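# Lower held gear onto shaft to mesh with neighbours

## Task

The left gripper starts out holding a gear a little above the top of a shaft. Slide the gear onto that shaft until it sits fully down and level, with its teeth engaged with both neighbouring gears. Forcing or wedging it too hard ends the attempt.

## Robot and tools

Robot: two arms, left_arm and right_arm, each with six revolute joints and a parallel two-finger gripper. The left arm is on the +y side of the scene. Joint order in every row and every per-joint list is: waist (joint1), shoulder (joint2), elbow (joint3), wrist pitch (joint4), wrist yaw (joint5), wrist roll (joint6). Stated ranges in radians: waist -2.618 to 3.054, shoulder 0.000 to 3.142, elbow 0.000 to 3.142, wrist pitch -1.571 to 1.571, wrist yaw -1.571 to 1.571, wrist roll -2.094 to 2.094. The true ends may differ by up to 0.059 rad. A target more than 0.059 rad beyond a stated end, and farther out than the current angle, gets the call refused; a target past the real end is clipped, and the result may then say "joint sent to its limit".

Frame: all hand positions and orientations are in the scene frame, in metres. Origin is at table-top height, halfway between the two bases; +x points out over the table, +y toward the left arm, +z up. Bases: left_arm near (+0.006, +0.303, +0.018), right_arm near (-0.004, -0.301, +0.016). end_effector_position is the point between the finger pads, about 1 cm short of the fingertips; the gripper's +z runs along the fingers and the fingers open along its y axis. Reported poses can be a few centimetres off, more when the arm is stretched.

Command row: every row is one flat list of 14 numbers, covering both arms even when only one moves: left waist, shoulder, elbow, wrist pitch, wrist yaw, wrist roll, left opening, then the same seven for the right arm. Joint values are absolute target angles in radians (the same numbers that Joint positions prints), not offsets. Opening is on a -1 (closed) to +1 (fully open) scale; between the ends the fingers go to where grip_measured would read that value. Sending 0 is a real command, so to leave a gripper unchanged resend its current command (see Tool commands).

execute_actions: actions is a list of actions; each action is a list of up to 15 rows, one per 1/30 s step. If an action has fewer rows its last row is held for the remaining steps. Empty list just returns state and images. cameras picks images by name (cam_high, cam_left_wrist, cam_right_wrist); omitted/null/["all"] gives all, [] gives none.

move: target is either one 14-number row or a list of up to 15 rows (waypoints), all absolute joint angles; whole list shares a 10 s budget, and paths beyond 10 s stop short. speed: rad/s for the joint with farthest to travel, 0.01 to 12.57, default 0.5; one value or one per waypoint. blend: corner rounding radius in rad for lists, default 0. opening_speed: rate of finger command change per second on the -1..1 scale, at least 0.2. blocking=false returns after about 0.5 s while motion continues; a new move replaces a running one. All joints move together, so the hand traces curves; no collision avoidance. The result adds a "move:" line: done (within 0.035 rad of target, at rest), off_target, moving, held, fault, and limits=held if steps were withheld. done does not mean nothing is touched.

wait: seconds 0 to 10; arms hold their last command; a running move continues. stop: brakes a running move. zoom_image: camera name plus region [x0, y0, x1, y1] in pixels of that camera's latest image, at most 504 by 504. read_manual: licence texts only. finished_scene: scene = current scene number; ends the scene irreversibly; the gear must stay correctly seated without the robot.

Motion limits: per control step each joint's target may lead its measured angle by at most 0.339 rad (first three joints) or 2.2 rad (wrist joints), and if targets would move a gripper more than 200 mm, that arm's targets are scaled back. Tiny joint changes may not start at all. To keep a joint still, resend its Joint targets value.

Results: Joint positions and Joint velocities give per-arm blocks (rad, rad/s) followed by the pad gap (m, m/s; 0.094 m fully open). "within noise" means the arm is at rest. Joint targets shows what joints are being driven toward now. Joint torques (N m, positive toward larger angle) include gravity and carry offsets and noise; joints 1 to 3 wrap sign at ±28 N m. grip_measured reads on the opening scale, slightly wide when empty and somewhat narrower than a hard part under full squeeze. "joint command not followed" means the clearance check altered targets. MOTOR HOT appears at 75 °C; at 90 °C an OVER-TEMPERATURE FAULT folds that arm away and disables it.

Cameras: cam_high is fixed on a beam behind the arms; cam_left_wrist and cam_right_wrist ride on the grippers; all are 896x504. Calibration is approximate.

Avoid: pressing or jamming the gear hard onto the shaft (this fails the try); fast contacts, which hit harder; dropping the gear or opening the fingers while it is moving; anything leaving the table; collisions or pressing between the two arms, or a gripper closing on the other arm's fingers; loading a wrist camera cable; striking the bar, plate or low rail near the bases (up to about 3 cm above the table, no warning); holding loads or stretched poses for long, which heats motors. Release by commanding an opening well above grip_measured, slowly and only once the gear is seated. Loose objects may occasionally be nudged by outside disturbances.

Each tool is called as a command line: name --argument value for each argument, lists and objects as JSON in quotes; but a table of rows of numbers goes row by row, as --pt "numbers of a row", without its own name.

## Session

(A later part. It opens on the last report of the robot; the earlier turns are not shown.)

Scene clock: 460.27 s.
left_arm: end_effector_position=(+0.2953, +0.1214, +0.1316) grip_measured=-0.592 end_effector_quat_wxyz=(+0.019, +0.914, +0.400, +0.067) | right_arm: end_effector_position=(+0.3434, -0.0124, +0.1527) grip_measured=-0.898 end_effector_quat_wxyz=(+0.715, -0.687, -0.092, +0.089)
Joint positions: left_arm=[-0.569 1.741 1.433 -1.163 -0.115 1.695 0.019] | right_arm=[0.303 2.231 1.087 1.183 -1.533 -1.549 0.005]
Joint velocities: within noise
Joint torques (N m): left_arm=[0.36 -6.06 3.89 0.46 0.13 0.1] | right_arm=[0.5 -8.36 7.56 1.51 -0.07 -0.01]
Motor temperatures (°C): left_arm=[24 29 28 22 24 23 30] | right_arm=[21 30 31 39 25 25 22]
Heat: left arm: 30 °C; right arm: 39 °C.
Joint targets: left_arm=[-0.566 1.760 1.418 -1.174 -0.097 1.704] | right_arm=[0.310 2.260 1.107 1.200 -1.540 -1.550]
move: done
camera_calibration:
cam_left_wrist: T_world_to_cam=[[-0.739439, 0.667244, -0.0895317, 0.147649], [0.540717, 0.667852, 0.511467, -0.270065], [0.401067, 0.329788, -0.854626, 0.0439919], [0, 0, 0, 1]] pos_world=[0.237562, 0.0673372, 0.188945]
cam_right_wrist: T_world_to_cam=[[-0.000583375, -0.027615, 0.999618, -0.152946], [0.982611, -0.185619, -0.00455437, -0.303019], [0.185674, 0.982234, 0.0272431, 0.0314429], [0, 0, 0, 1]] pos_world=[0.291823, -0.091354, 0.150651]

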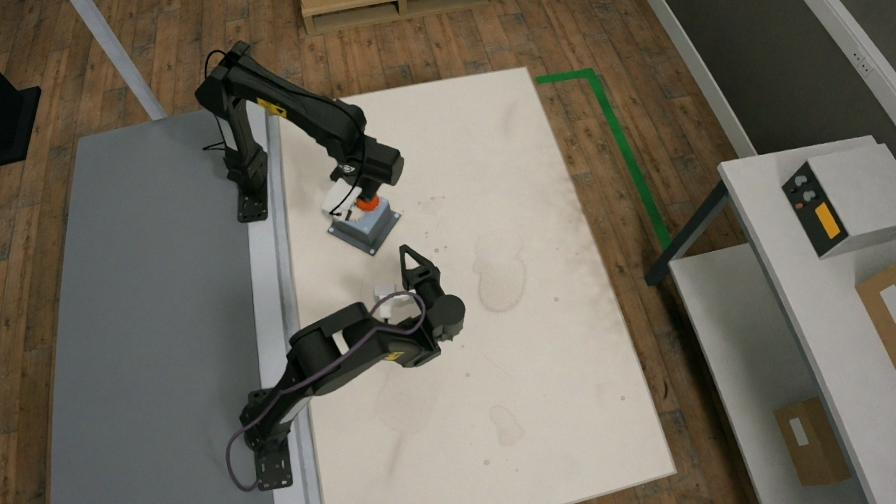

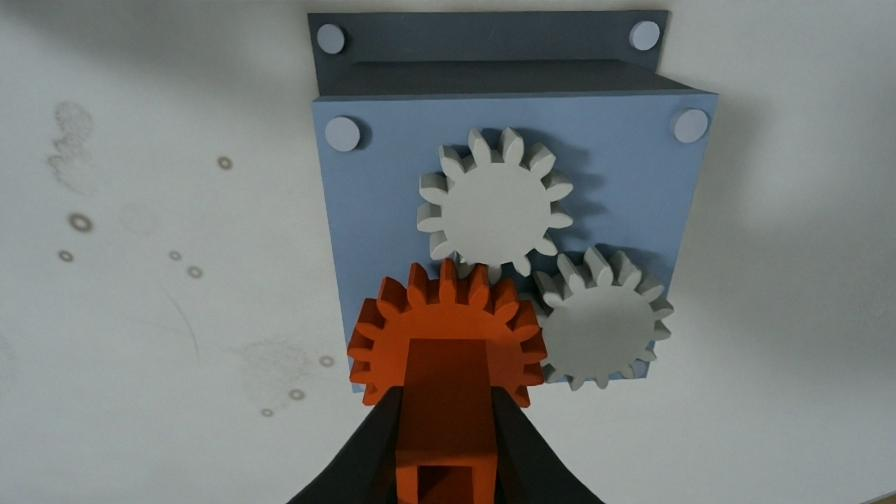

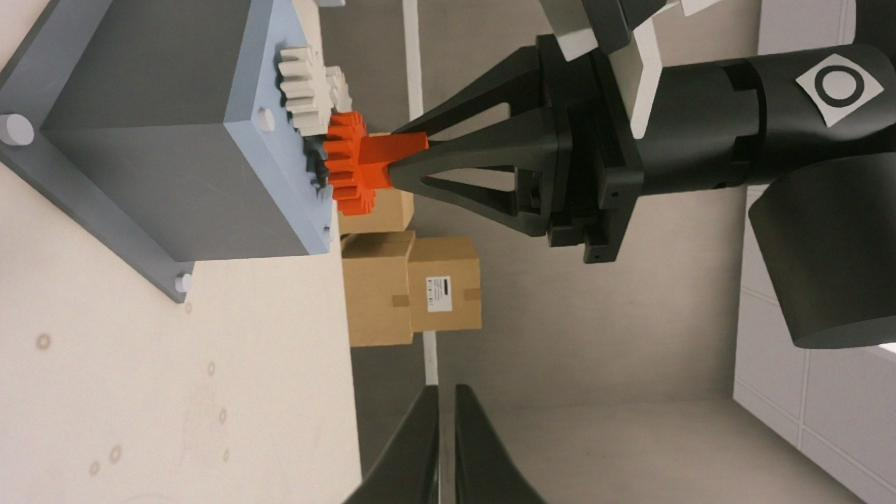

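move --target '[-0.566, 1.760, 1.408, -1.164, -0.097, 1.704, -0.85, 0.31, 2.26, 1.107, 1.20, -1.54, -1.55, -0.9]' --speed 0.03

zoom_image --camera "cam_right_wrist" --region '[290, 80, 430, 240]'

zoom_image --camera "cam_left_wrist" --region '[410, 200, 670, 400]'

Scene clock: 467.43 s.
left_arm: end_effector_position=(+0.2953, +0.1214, +0.1312) grip_measured=-0.592 end_effector_quat_wxyz=(+0.019, +0.914, +0.399, +0.067) | right_arm: end_effector_position=(+0.3434, -0.0124, +0.1527) grip_measured=-0.898 end_effector_quat_wxyz=(+0.716, -0.687, -0.092, +0.089)
Joint positions: left_arm=[-0.569 1.741 1.432 -1.162 -0.115 1.696 0.019] | right_arm=[0.303 2.231 1.087 1.183 -1.533 -1.55 0.005]
Joint velocities: left_arm=[0.002 0.007 -0.017 0.183 -0.037 0.007 0.001] | right_arm=[within noise]
Joint torques (N m): left_arm=[0.36 -6.05 3.3 0.54 0.13 0.1] | right_arm=[0.49 -8.38 7.57 1.51 -0.07 0]
Motor temperatures (°C): left_arm=[24 29 28 22 24 23 30] | right_arm=[21 30 31 39 25 25 22]
Heat: left arm: 30 °C; right arm: 39 °C.
Joint targets: left_arm=[-0.566 1.760 1.408 -1.164 -0.097 1.704] | right_arm=[0.310 2.260 1.107 1.200 -1.540 -1.550]
move: done
camera_calibration:
cam_left_wrist: T_world_to_cam=[[-0.73923, 0.667478, -0.089509, 0.147469], [0.540929, 0.667668, 0.511483, -0.269847], [0.401166, 0.329686, -0.854619, 0.0436722], [0, 0, 0, 1]] pos_world=[0.237462, 0.0673375, 0.188545]
cam_right_wrist: T_world_to_cam=[[-0.00132724, -0.0277762, 0.999613, -0.152745], [0.98261, -0.18564, -0.0038537, -0.303127], [0.185675, 0.982225, 0.0275395, 0.031397], [0, 0, 0, 1]] pos_world=[0.291823, -0.091354, 0.150653]

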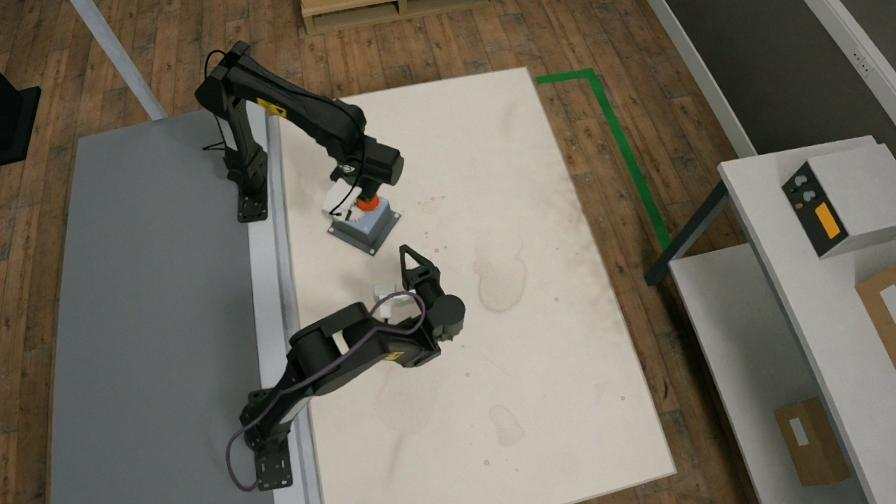

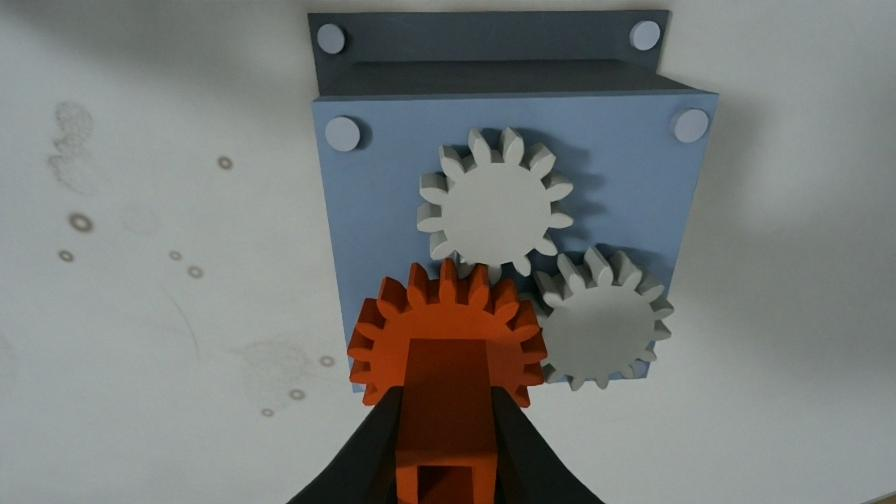

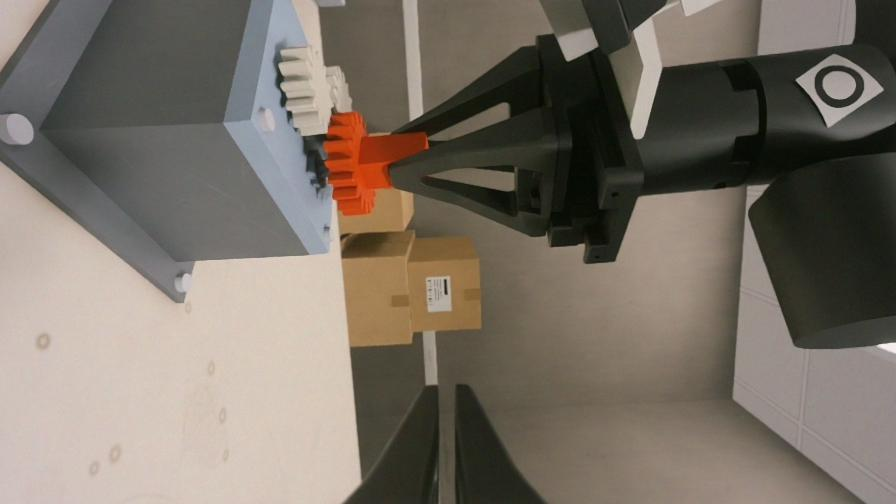

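Scaled by 3.150.

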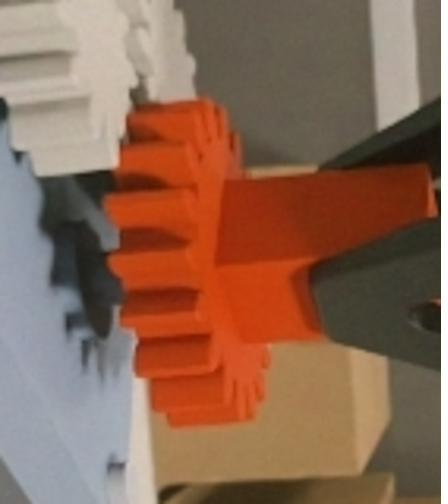

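Scaled by 1.938.

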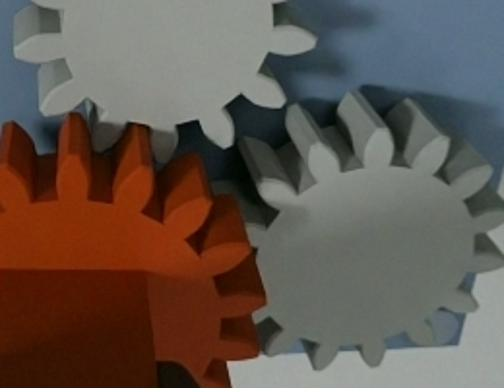

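move --target '[-0.562, 1.766, 1.414, -1.168, -0.097, 1.704, -0.85, 0.31, 2.26, 1.107, 1.20, -1.54, -1.55, -0.9]' --speed 0.02

zoom_image --camera "cam_right_wrist" --region '[290, 80, 430, 240]'

zoom_image --camera "cam_left_wrist" --region '[410, 200, 670, 400]'

Scene clock: 483.23 s.
left_arm: end_effector_position=(+0.2955, +0.1218, +0.1312) grip_measured=-0.592 end_effector_quat_wxyz=(+0.019, +0.914, +0.400, +0.067) | right_arm: end_effector_position=(+0.3434, -0.0124, +0.1527) grip_measured=-0.898 end_effector_quat_wxyz=(+0.716, -0.687, -0.092, +0.089)
Joint positions: left_arm=[-0.568 1.741 1.432 -1.162 -0.115 1.696 0.019] | right_arm=[0.303 2.231 1.087 1.183 -1.533 -1.55 0.005]
Joint velocities: within noise
Joint torques (N m): left_arm=[0.55 -5.55 3.73 0.5 0.13 0.1] | right_arm=[0.5 -8.36 7.57 1.51 -0.07 0]
Motor temperatures (°C): left_arm=[24 29 27 22 24 23 30] | right_arm=[21 30 31 38 25 25 22]
Heat: left arm: 30 °C; right arm: 38 °C.
Joint targets: left_arm=[-0.562 1.766 1.414 -1.168 -0.097 1.704] | right_arm=[0.310 2.260 1.107 1.200 -1.540 -1.550]
move: done
camera_calibration:
cam_left_wrist: T_world_to_cam=[[-0.740227, 0.666374, -0.0894973, 0.147809], [0.53994, 0.668475, 0.511475, -0.270147], [0.40066, 0.330284, -0.854625, 0.0434612], [0, 0, 0, 1]] pos_world=[0.237862, 0.0677364, 0.188545]
cam_right_wrist: T_world_to_cam=[[-0.00132724, -0.0277762, 0.999613, -0.152745], [0.98261, -0.18564, -0.0038537, -0.303127], [0.185675, 0.982225, 0.0275395, 0.031397], [0, 0, 0, 1]] pos_world=[0.291823, -0.091354, 0.150653]

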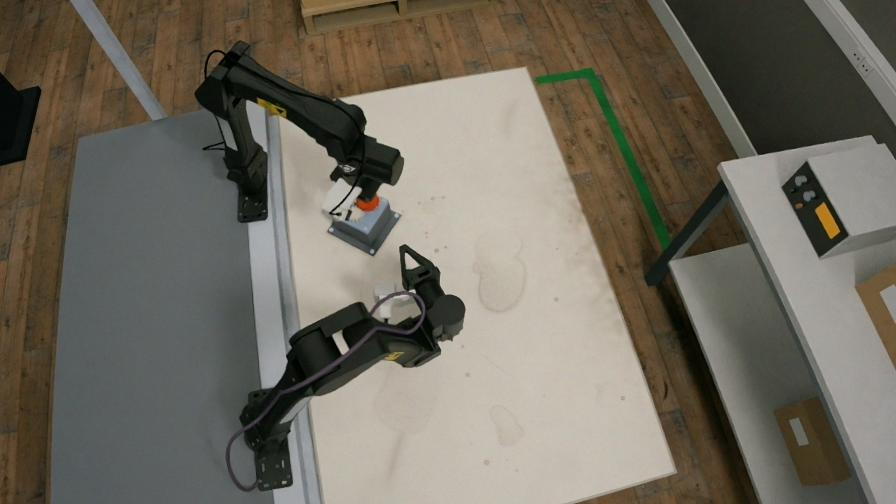

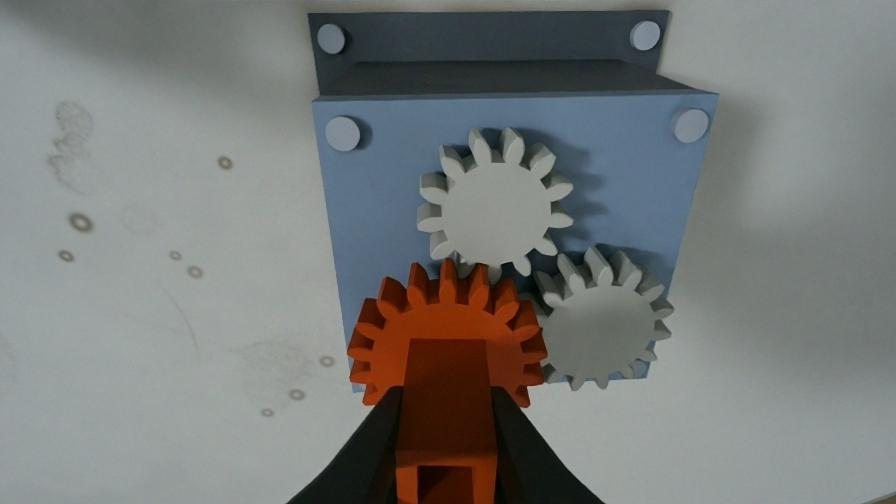

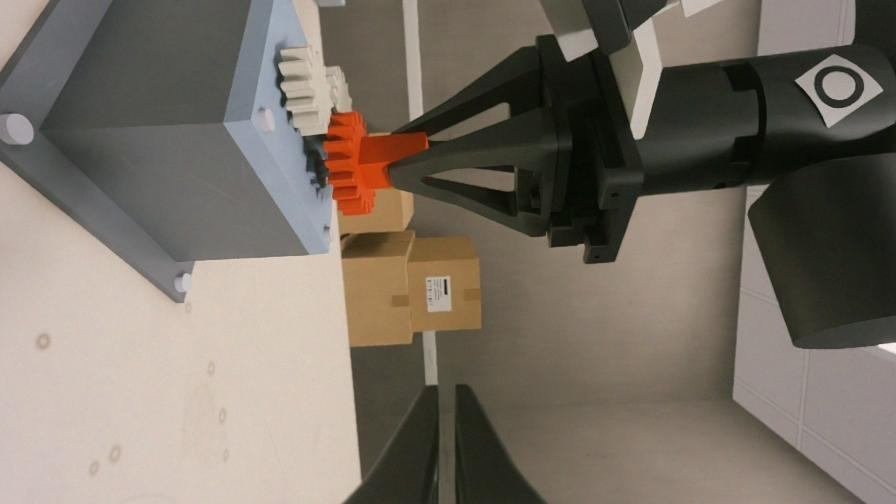

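Scaled by 3.150.

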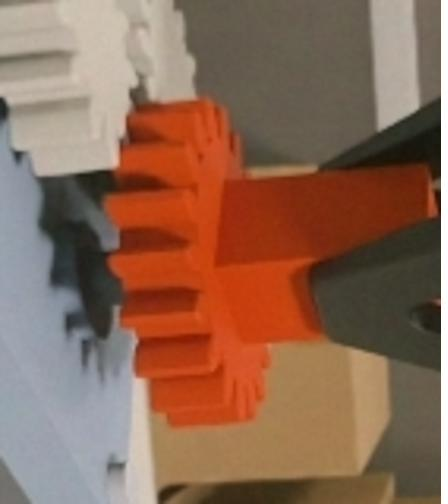

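Scaled by 1.938.

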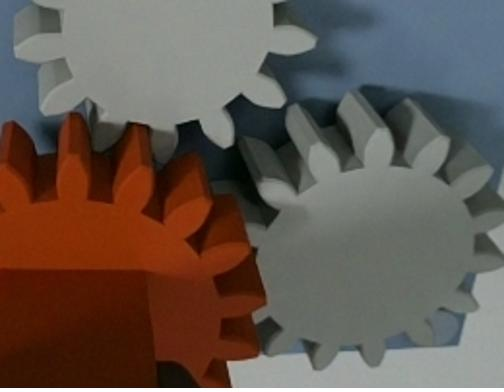

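move --target '[-0.558, 1.773, 1.414, -1.161, -0.097, 1.704, -0.85, 0.31, 2.26, 1.107, 1.20, -1.54, -1.55, -0.9]' --speed 0.02

zoom_image --camera "cam_left_wrist" --region '[410, 200, 670, 400]'

Scene clock: 488.13 s.
left_arm: end_effector_position=(+0.2964, +0.1230, +0.1312) grip_measured=-0.592 end_effector_quat_wxyz=(+0.019, +0.913, +0.402, +0.067) | right_arm: end_effector_position=(+0.3434, -0.0124, +0.1527) grip_measured=-0.898 end_effector_quat_wxyz=(+0.716, -0.687, -0.092, +0.089)
Joint positions: left_arm=[-0.564 1.741 1.432 -1.162 -0.115 1.696 0.019] | right_arm=[0.303 2.231 1.087 1.183 -1.533 -1.55 0.005]
Joint velocities: within noise
Joint torques (N m): left_arm=[0.54 -4.94 3.73 0.56 0.13 0.1] | right_arm=[0.5 -8.38 7.57 1.51 -0.07 0]
Motor temperatures (°C): left_arm=[24 29 27 22 24 23 30] | right_arm=[21 30 31 38 25 25 22]
Heat: left arm: 30 °C; right arm: 38 °C.
Joint targets: left_arm=[-0.558 1.773 1.414 -1.161 -0.097 1.704] | right_arm=[0.310 2.260 1.107 1.200 -1.540 -1.550]
move: done
camera_calibration:
cam_left_wrist: T_world_to_cam=[[-0.742998, 0.663243, -0.0897951, 0.148884], [0.537011, 0.670833, 0.511471, -0.270748], [0.399467, 0.331801, -0.854596, 0.0429394], [0, 0, 0, 1]] pos_world=[0.238862, 0.0686333, 0.188545]
cam_right_wrist: T_world_to_cam=[[-0.00132724, -0.0277762, 0.999613, -0.152745], [0.98261, -0.18564, -0.0038537, -0.303127], [0.185675, 0.982225, 0.0275395, 0.031397], [0, 0, 0, 1]] pos_world=[0.291823, -0.091354, 0.150653]

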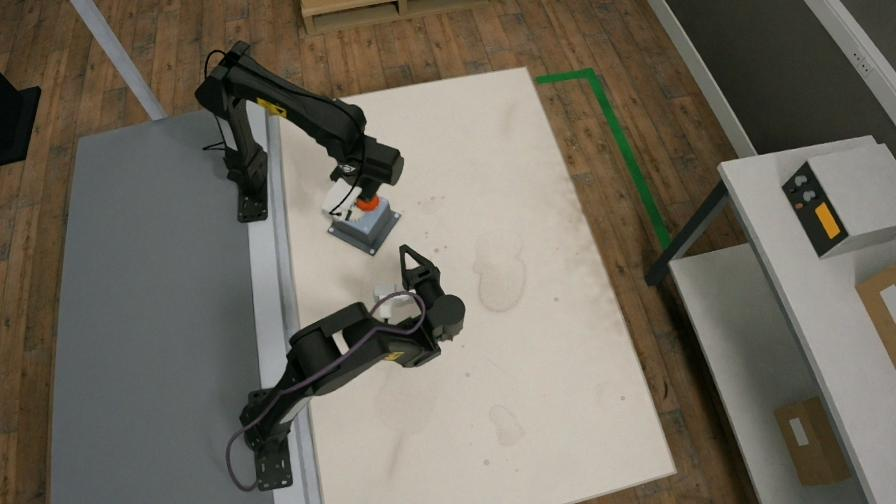

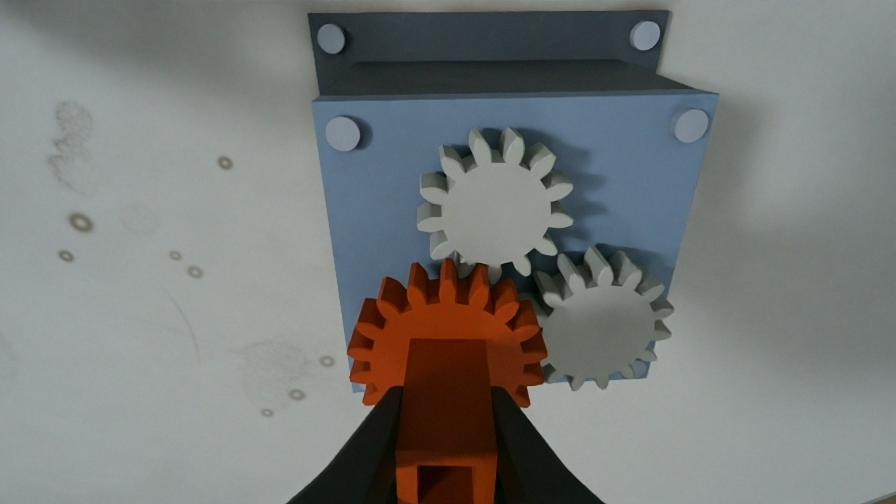

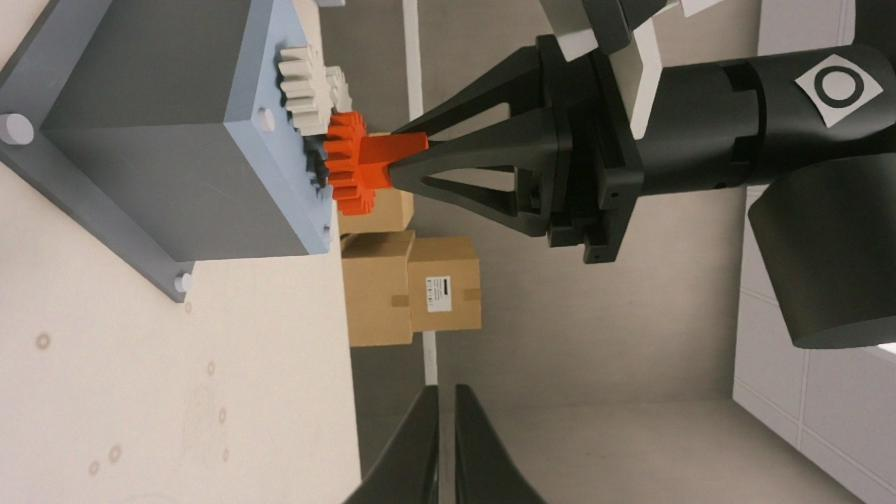

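Scaled by 1.938.

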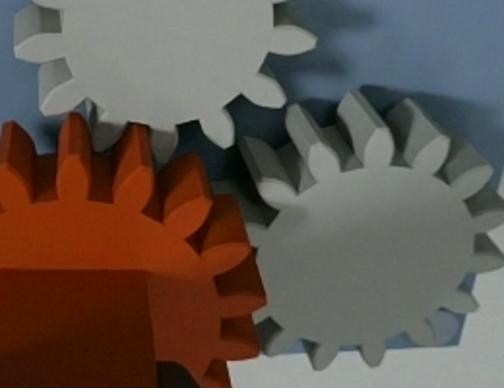

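move --target '[-0.565, 1.760, 1.416, -1.165, -0.097, 1.704, -0.85, 0.31, 2.26, 1.107, 1.20, -1.54, -1.55, -0.9]' --speed 0.02

move --target '[-0.565, 1.760, 1.416, -1.165, -0.097, 1.704, -0.45, 0.31, 2.26, 1.107, 1.20, -1.54, -1.55, -0.9]' --speed 0.02 --opening_speed 0.2

zoom_image --camera "cam_left_wrist" --region '[410, 200, 670, 400]'

zoom_image --camera "cam_right_wrist" --region '[290, 80, 430, 240]'

Scene clock: 501.67 s.
left_arm: end_effector_position=(+0.2964, +0.1230, +0.1312) grip_measured=-0.592 end_effector_quat_wxyz=(+0.019, +0.913, +0.402, +0.067) | right_arm: end_effector_position=(+0.3434, -0.0124, +0.1527) grip_measured=-0.898 end_effector_quat_wxyz=(+0.716, -0.687, -0.092, +0.089)
Joint positions: left_arm=[-0.564 1.741 1.432 -1.162 -0.115 1.696 0.019] | right_arm=[0.303 2.231 1.087 1.183 -1.533 -1.55 0.005]
Joint velocities: within noise
Joint torques (N m): left_arm=[-0.01 -6.05 3.86 0.53 0.13 0.1] | right_arm=[0.5 -8.38 7.56 1.51 -0.07 0]
Motor temperatures (°C): left_arm=[24 28 27 22 24 23 30] | right_arm=[21 30 31 38 25 25 22]
Heat: left arm: 30 °C; right arm: 38 °C.
Joint targets: left_arm=[-0.565 1.760 1.416 -1.165 -0.097 1.704] | right_arm=[0.310 2.260 1.107 1.200 -1.540 -1.550]
move: done
camera_calibration:
cam_left_wrist: T_world_to_cam=[[-0.742998, 0.663243, -0.0897951, 0.148884], [0.537011, 0.670833, 0.511471, -0.270748], [0.399467, 0.331801, -0.854596, 0.0429394], [0, 0, 0, 1]] pos_world=[0.238862, 0.0686333, 0.188545]
cam_right_wrist: T_world_to_cam=[[-0.00132724, -0.0277762, 0.999613, -0.152745], [0.98261, -0.18564, -0.0038537, -0.303127], [0.185675, 0.982225, 0.0275395, 0.031397], [0, 0, 0, 1]] pos_world=[0.291823, -0.091354, 0.150653]

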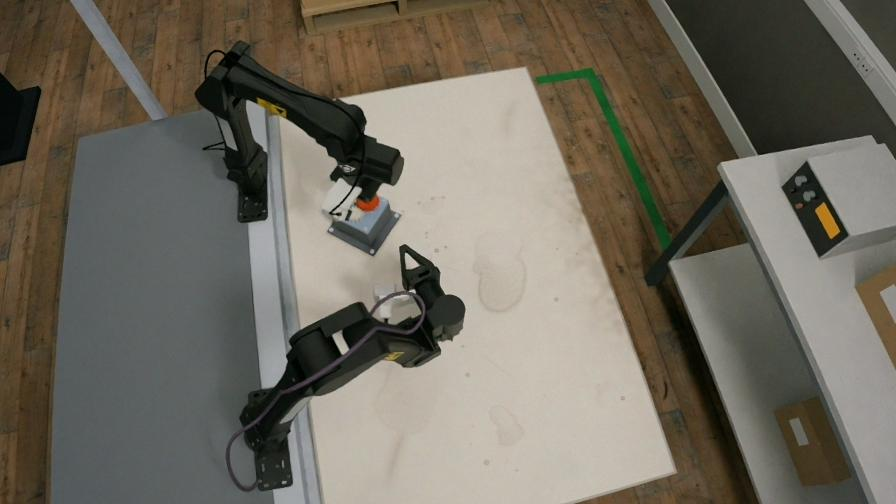

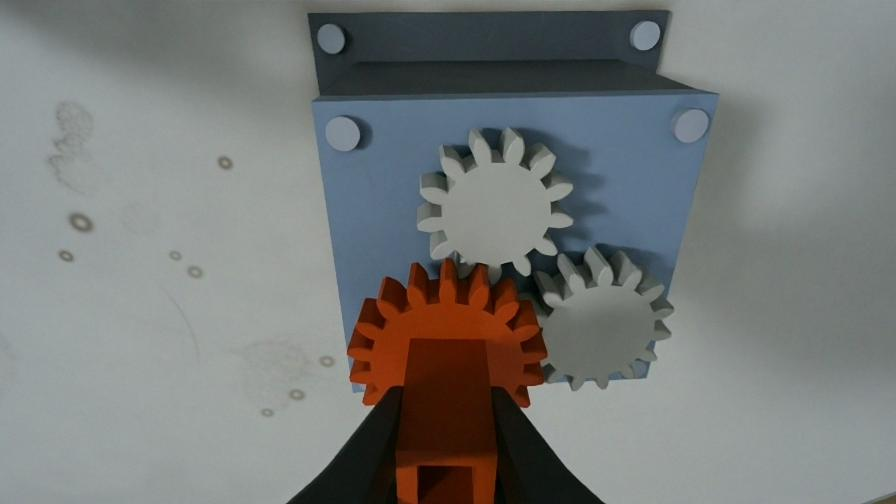

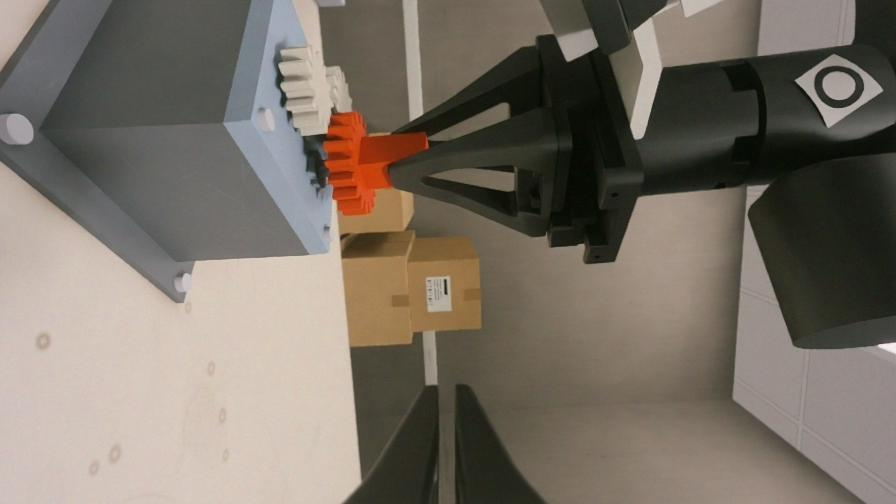

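Scene clock: 503.87 s.
left_arm: end_effector_position=(+0.2974, +0.1223, +0.1302) grip_measured=-0.452 end_effector_quat_wxyz=(+0.022, +0.913, +0.402, +0.068) | right_arm: end_effector_position=(+0.3434, -0.0124, +0.1527) grip_measured=-0.898 end_effector_quat_wxyz=(+0.716, -0.687, -0.092, +0.089)
Joint positions: left_arm=[-0.563 1.741 1.427 -1.152 -0.114 1.696 0.026] | right_arm=[0.303 2.231 1.087 1.183 -1.533 -1.55 0.005]
Joint velocities: within noise
Joint torques (N m): left_arm=[-0.05 -6.09 4.19 0.44 0.12 0.1] | right_arm=[0.5 -8.38 7.57 1.51 -0.06 0.01]
Motor temperatures (°C): left_arm=[24 28 27 22 24 23 30] | right_arm=[21 30 31 38 25 25 22]
Heat: left arm: 30 °C; right arm: 38 °C.
Joint targets: left_arm=[-0.565 1.760 1.416 -1.165 -0.097 1.704] | right_arm=[0.310 2.260 1.107 1.200 -1.540 -1.550]
move: done
camera_calibration:
cam_left_wrist: T_world_to_cam=[[-0.742928, 0.662573, -0.0951519, 0.150753], [0.534735, 0.672976, 0.511039, -0.269849], [0.402636, 0.328784, -0.854275, 0.0413147], [0, 0, 0, 1]] pos_world=[0.239661, 0.0681335, 0.187542]
cam_right_wrist: T_world_to_cam=[[-0.00132724, -0.0277762, 0.999613, -0.152745], [0.98261, -0.18564, -0.0038537, -0.303127], [0.185675, 0.982225, 0.0275395, 0.031397], [0, 0, 0, 1]] pos_world=[0.291823, -0.091354, 0.150653]

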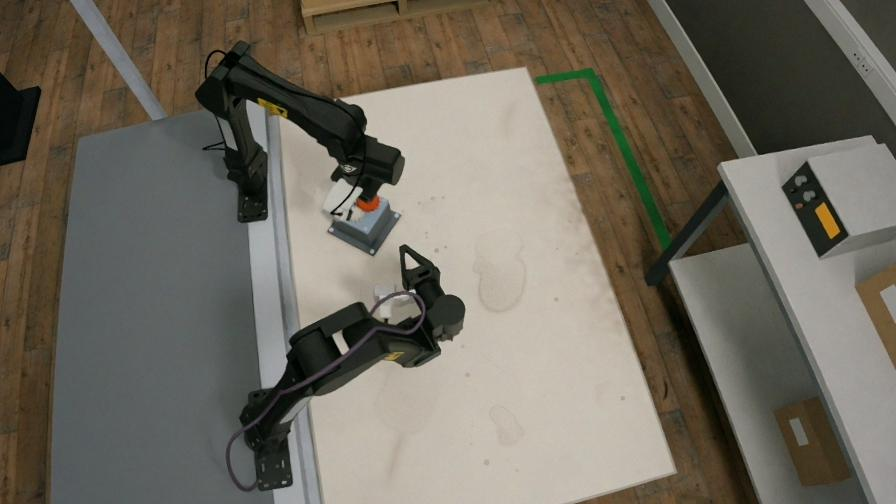

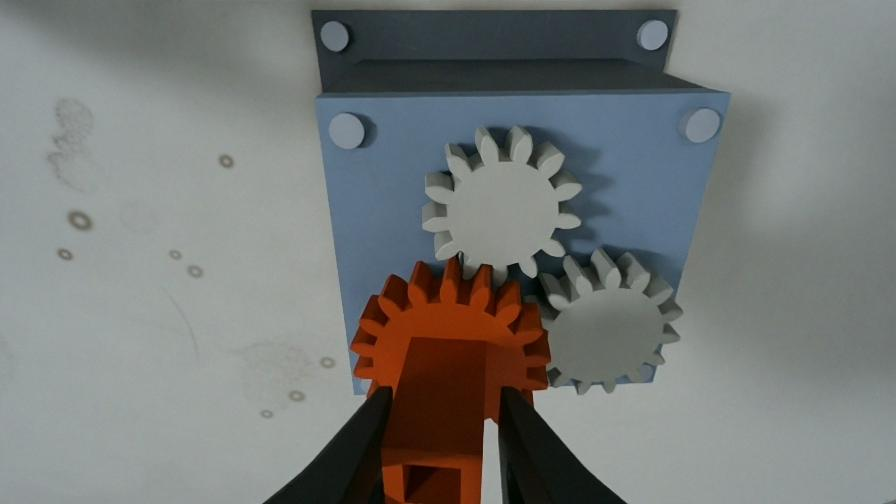

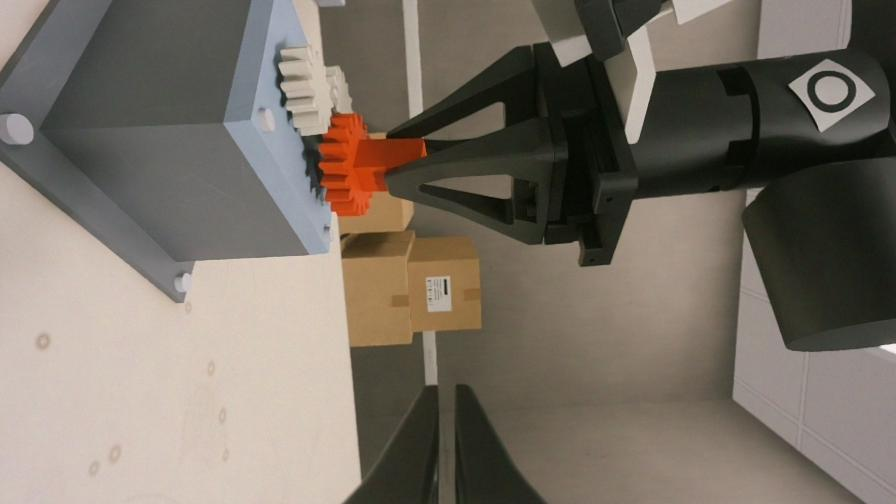

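Scaled by 1.938.

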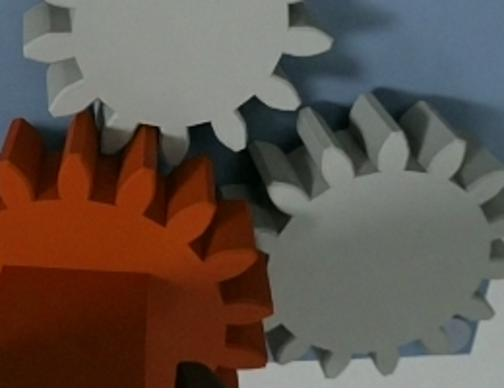

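Scaled by 3.150.

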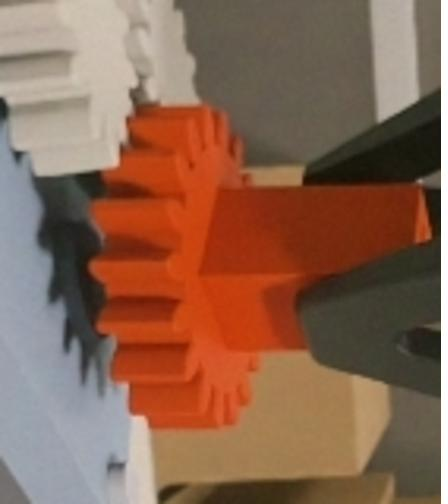

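move --target '[-0.565, 1.760, 1.416, -1.165, -0.097, 1.704, 0.3, 0.31, 2.26, 1.107, 1.20, -1.54, -1.55, -0.9]' --speed 0.02 --opening_speed 0.4

zoom_image --camera "cam_left_wrist" --region '[370, 200, 690, 420]'

zoom_image --camera "cam_right_wrist" --region '[290, 80, 430, 240]'

Scene clock: 512.23 s.
left_arm: end_effector_position=(+0.2975, +0.1221, +0.1302) grip_measured=+0.298 end_effector_quat_wxyz=(+0.022, +0.913, +0.402, +0.068) | right_arm: end_effector_position=(+0.3434, -0.0124, +0.1527) grip_measured=-0.898 end_effector_quat_wxyz=(+0.716, -0.687, -0.092, +0.088)
Joint positions: left_arm=[-0.563 1.741 1.427 -1.151 -0.114 1.696 0.061] | right_arm=[0.303 2.231 1.087 1.183 -1.533 -1.55 0.005]
Joint velocities: within noise
Joint torques (N m): left_arm=[-0.03 -6.08 4.18 0.44 0.12 0.1] | right_arm=[0.5 -8.36 7.57 1.51 -0.07 0]
Motor temperatures (°C): left_arm=[24 29 27 22 24 23 30] | right_arm=[21 30 31 38 25 25 22]
Heat: left arm: 30 °C; right arm: 38 °C.
Joint targets: left_arm=[-0.565 1.760 1.416 -1.165 -0.097 1.704] | right_arm=[0.310 2.260 1.107 1.200 -1.540 -1.550]
move: done
camera_calibration:
cam_left_wrist: T_world_to_cam=[[-0.74286, 0.662545, -0.0958855, 0.151016], [0.534451, 0.673198, 0.511045, -0.269783], [0.40314, 0.328389, -0.854189, 0.0411969], [0, 0, 0, 1]] pos_world=[0.239761, 0.0680336, 0.187541]
cam_right_wrist: T_world_to_cam=[[-0.00165963, -0.0279153, 0.999609, -0.15266], [0.98261, -0.185649, -0.00355307, -0.303172], [0.185676, 0.982219, 0.0277379, 0.0313665], [0, 0, 0, 1]] pos_world=[0.291823, -0.0913541, 0.150653]

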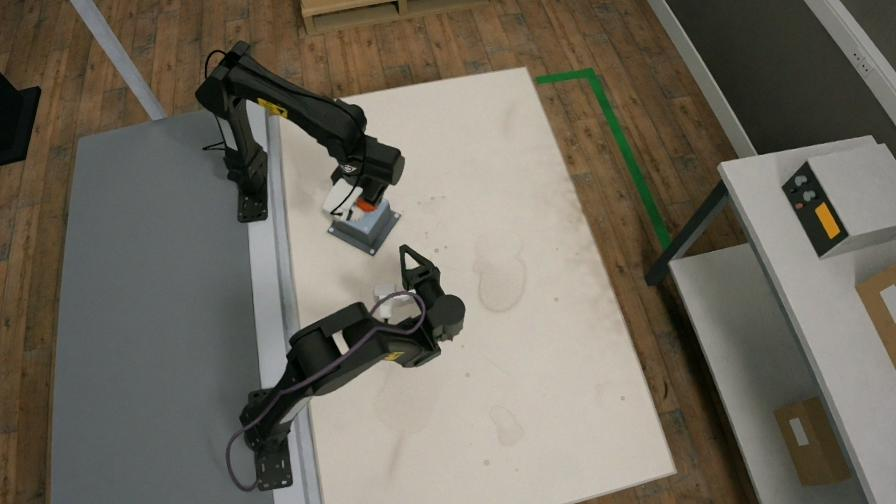

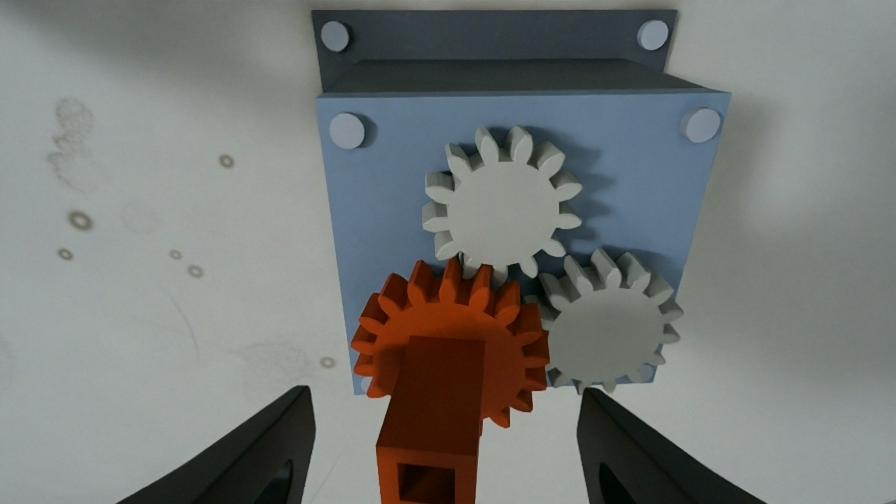

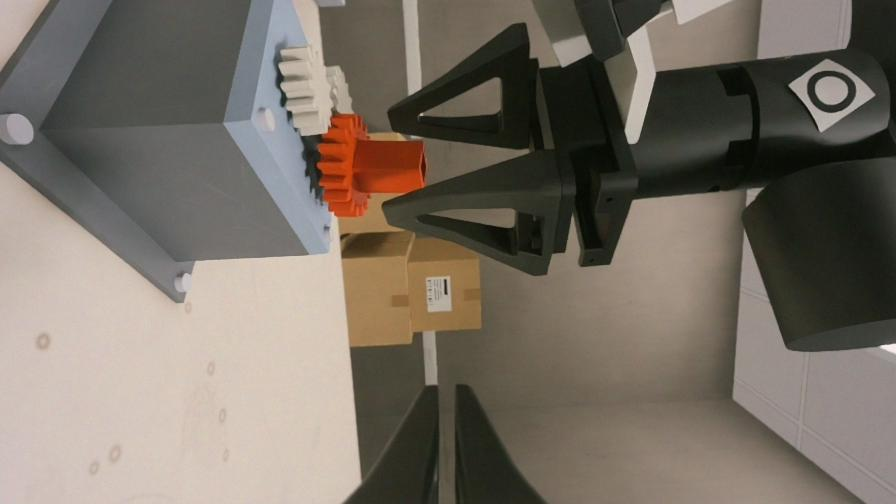

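Scaled by 1.575.

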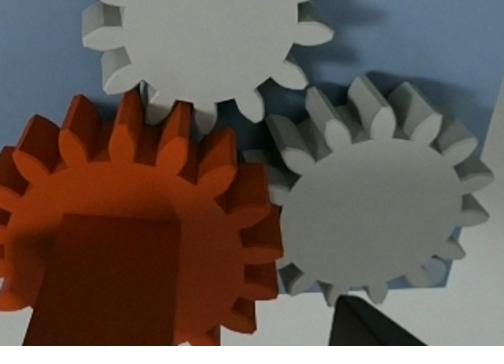

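Scaled by 3.150.

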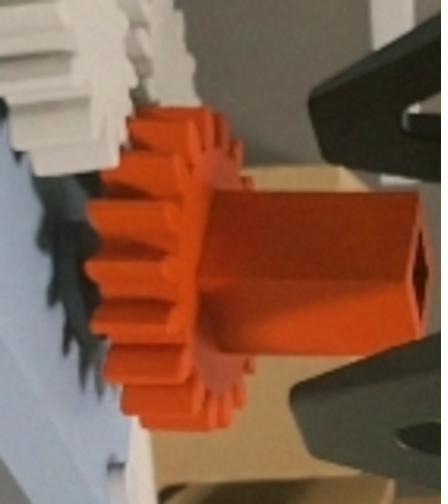

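zoom_image --camera "cam_left_wrist" --region '[510, 270, 580, 400]'

zoom_image --camera "cam_left_wrist" --region '[430, 230, 570, 330]'

Scaled by 3.877.

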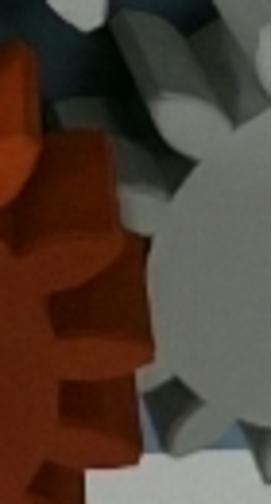

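Scaled by 3.600.

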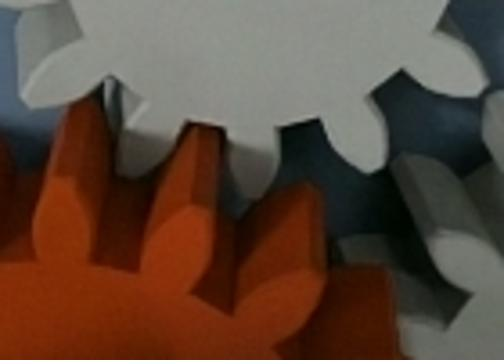

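move --target '[-0.565, 1.760, 1.416, -1.165, -0.097, 1.704, -0.85, 0.31, 2.26, 1.107, 1.20, -1.54, -1.55, -0.9]' --speed 0.02 --opening_speed 0.4

zoom_image --camera "cam_left_wrist" --region '[410, 200, 670, 400]'

zoom_image --camera "cam_left_wrist" --region '[510, 270, 580, 400]'

zoom_image --camera "cam_right_wrist" --region '[290, 80, 430, 240]'

Scene clock: 546.50 s.
left_arm: end_effector_position=(+0.2979, +0.1219, +0.1302) grip_measured=-0.583 end_effector_quat_wxyz=(+0.023, +0.913, +0.402, +0.069) | right_arm: end_effector_position=(+0.3434, -0.0124, +0.1527) grip_measured=-0.898 end_effector_quat_wxyz=(+0.716, -0.687, -0.092, +0.088)
Joint positions: left_arm=[-0.563 1.741 1.427 -1.149 -0.114 1.696 0.02] | right_arm=[0.303 2.231 1.087 1.183 -1.533 -1.55 0.005]
Joint velocities: within noise
Joint torques (N m): left_arm=[-0.05 -6.06 4.19 0.42 0.12 0.1] | right_arm=[0.51 -8.38 7.57 1.51 -0.06 0]
Motor temperatures (°C): left_arm=[24 29 28 22 24 23 28] | right_arm=[21 30 31 38 25 25 22]
Heat: left arm: 29 °C; right arm: 38 °C.
Joint targets: left_arm=[-0.565 1.760 1.416 -1.165 -0.097 1.704] | right_arm=[0.310 2.260 1.107 1.200 -1.540 -1.550]
move: done
camera_calibration:
cam_left_wrist: T_world_to_cam=[[-0.742716, 0.662424, -0.0978098, 0.151706], [0.5336, 0.673757, 0.511197, -0.26967], [0.404529, 0.327483, -0.85388, 0.0408107], [0, 0, 0, 1]] pos_world=[0.240061, 0.0678337, 0.18754]
cam_right_wrist: T_world_to_cam=[[-0.00165963, -0.0279153, 0.999609, -0.15266], [0.98261, -0.185649, -0.00355307, -0.303172], [0.185676, 0.982219, 0.0277379, 0.0313665], [0, 0, 0, 1]] pos_world=[0.291823, -0.0913541, 0.150653]

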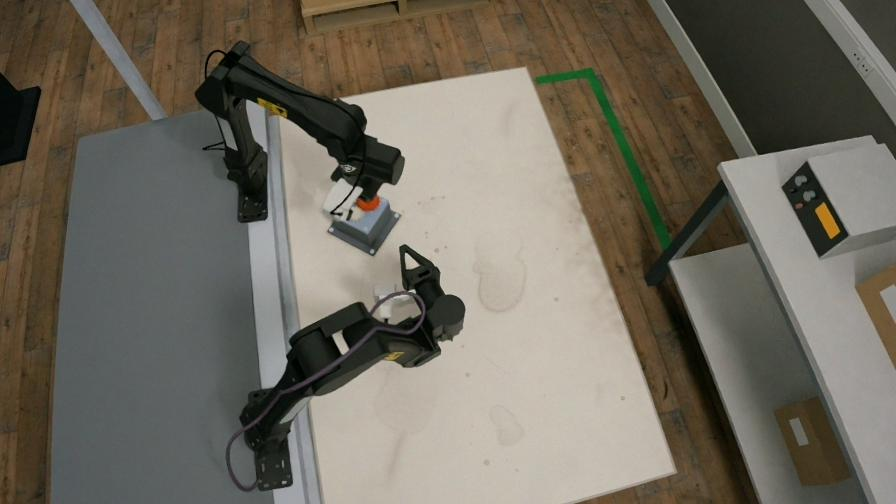

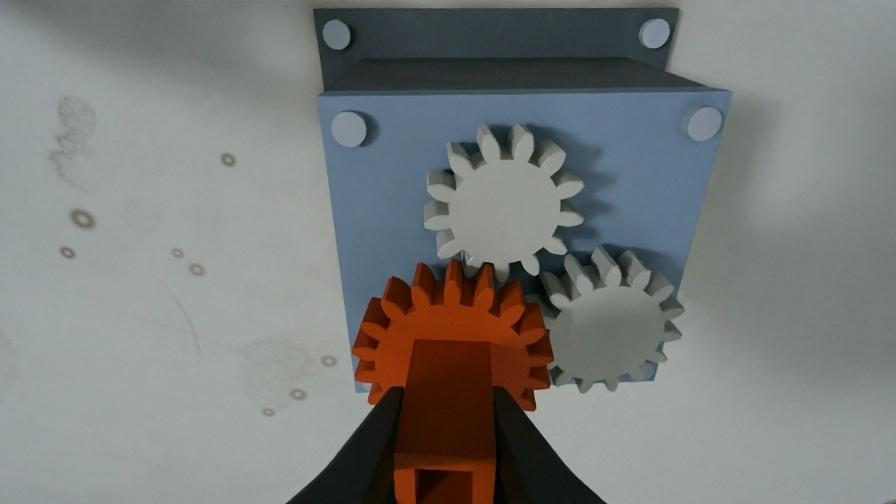

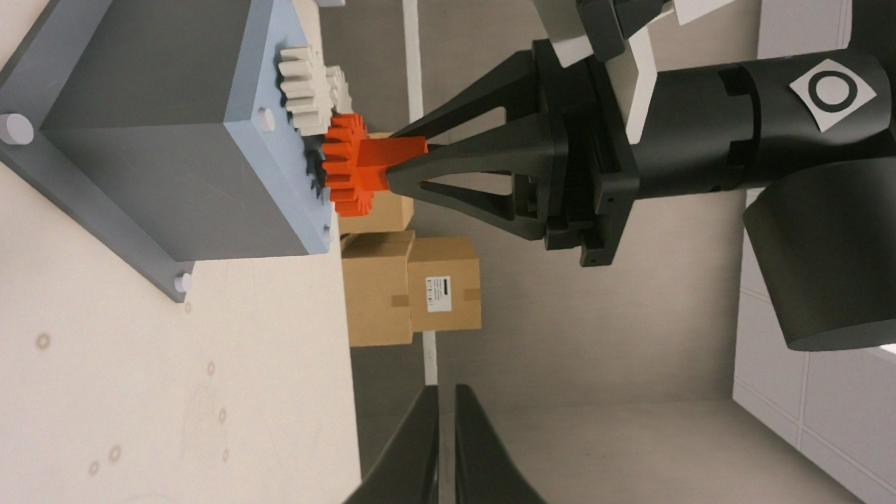

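Scaled by 1.938.

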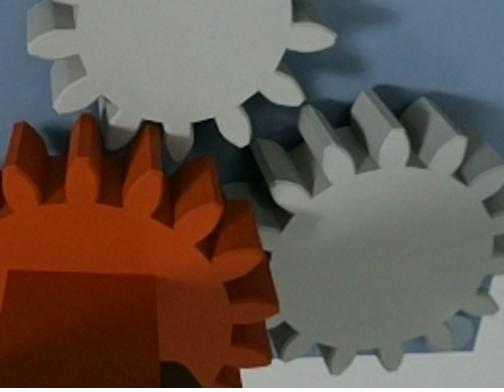

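Scaled by 3.877.

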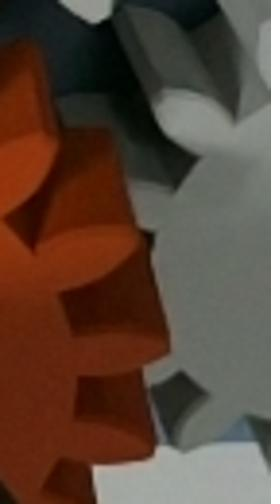

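Scaled by 3.150.

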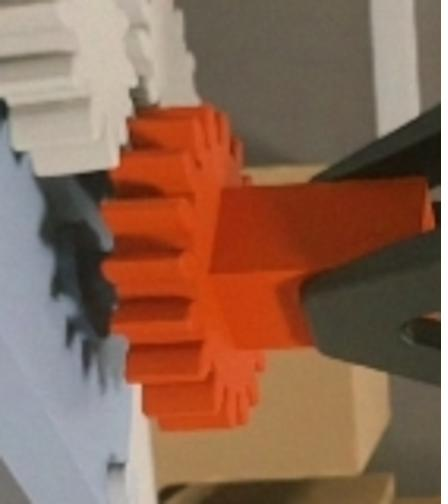

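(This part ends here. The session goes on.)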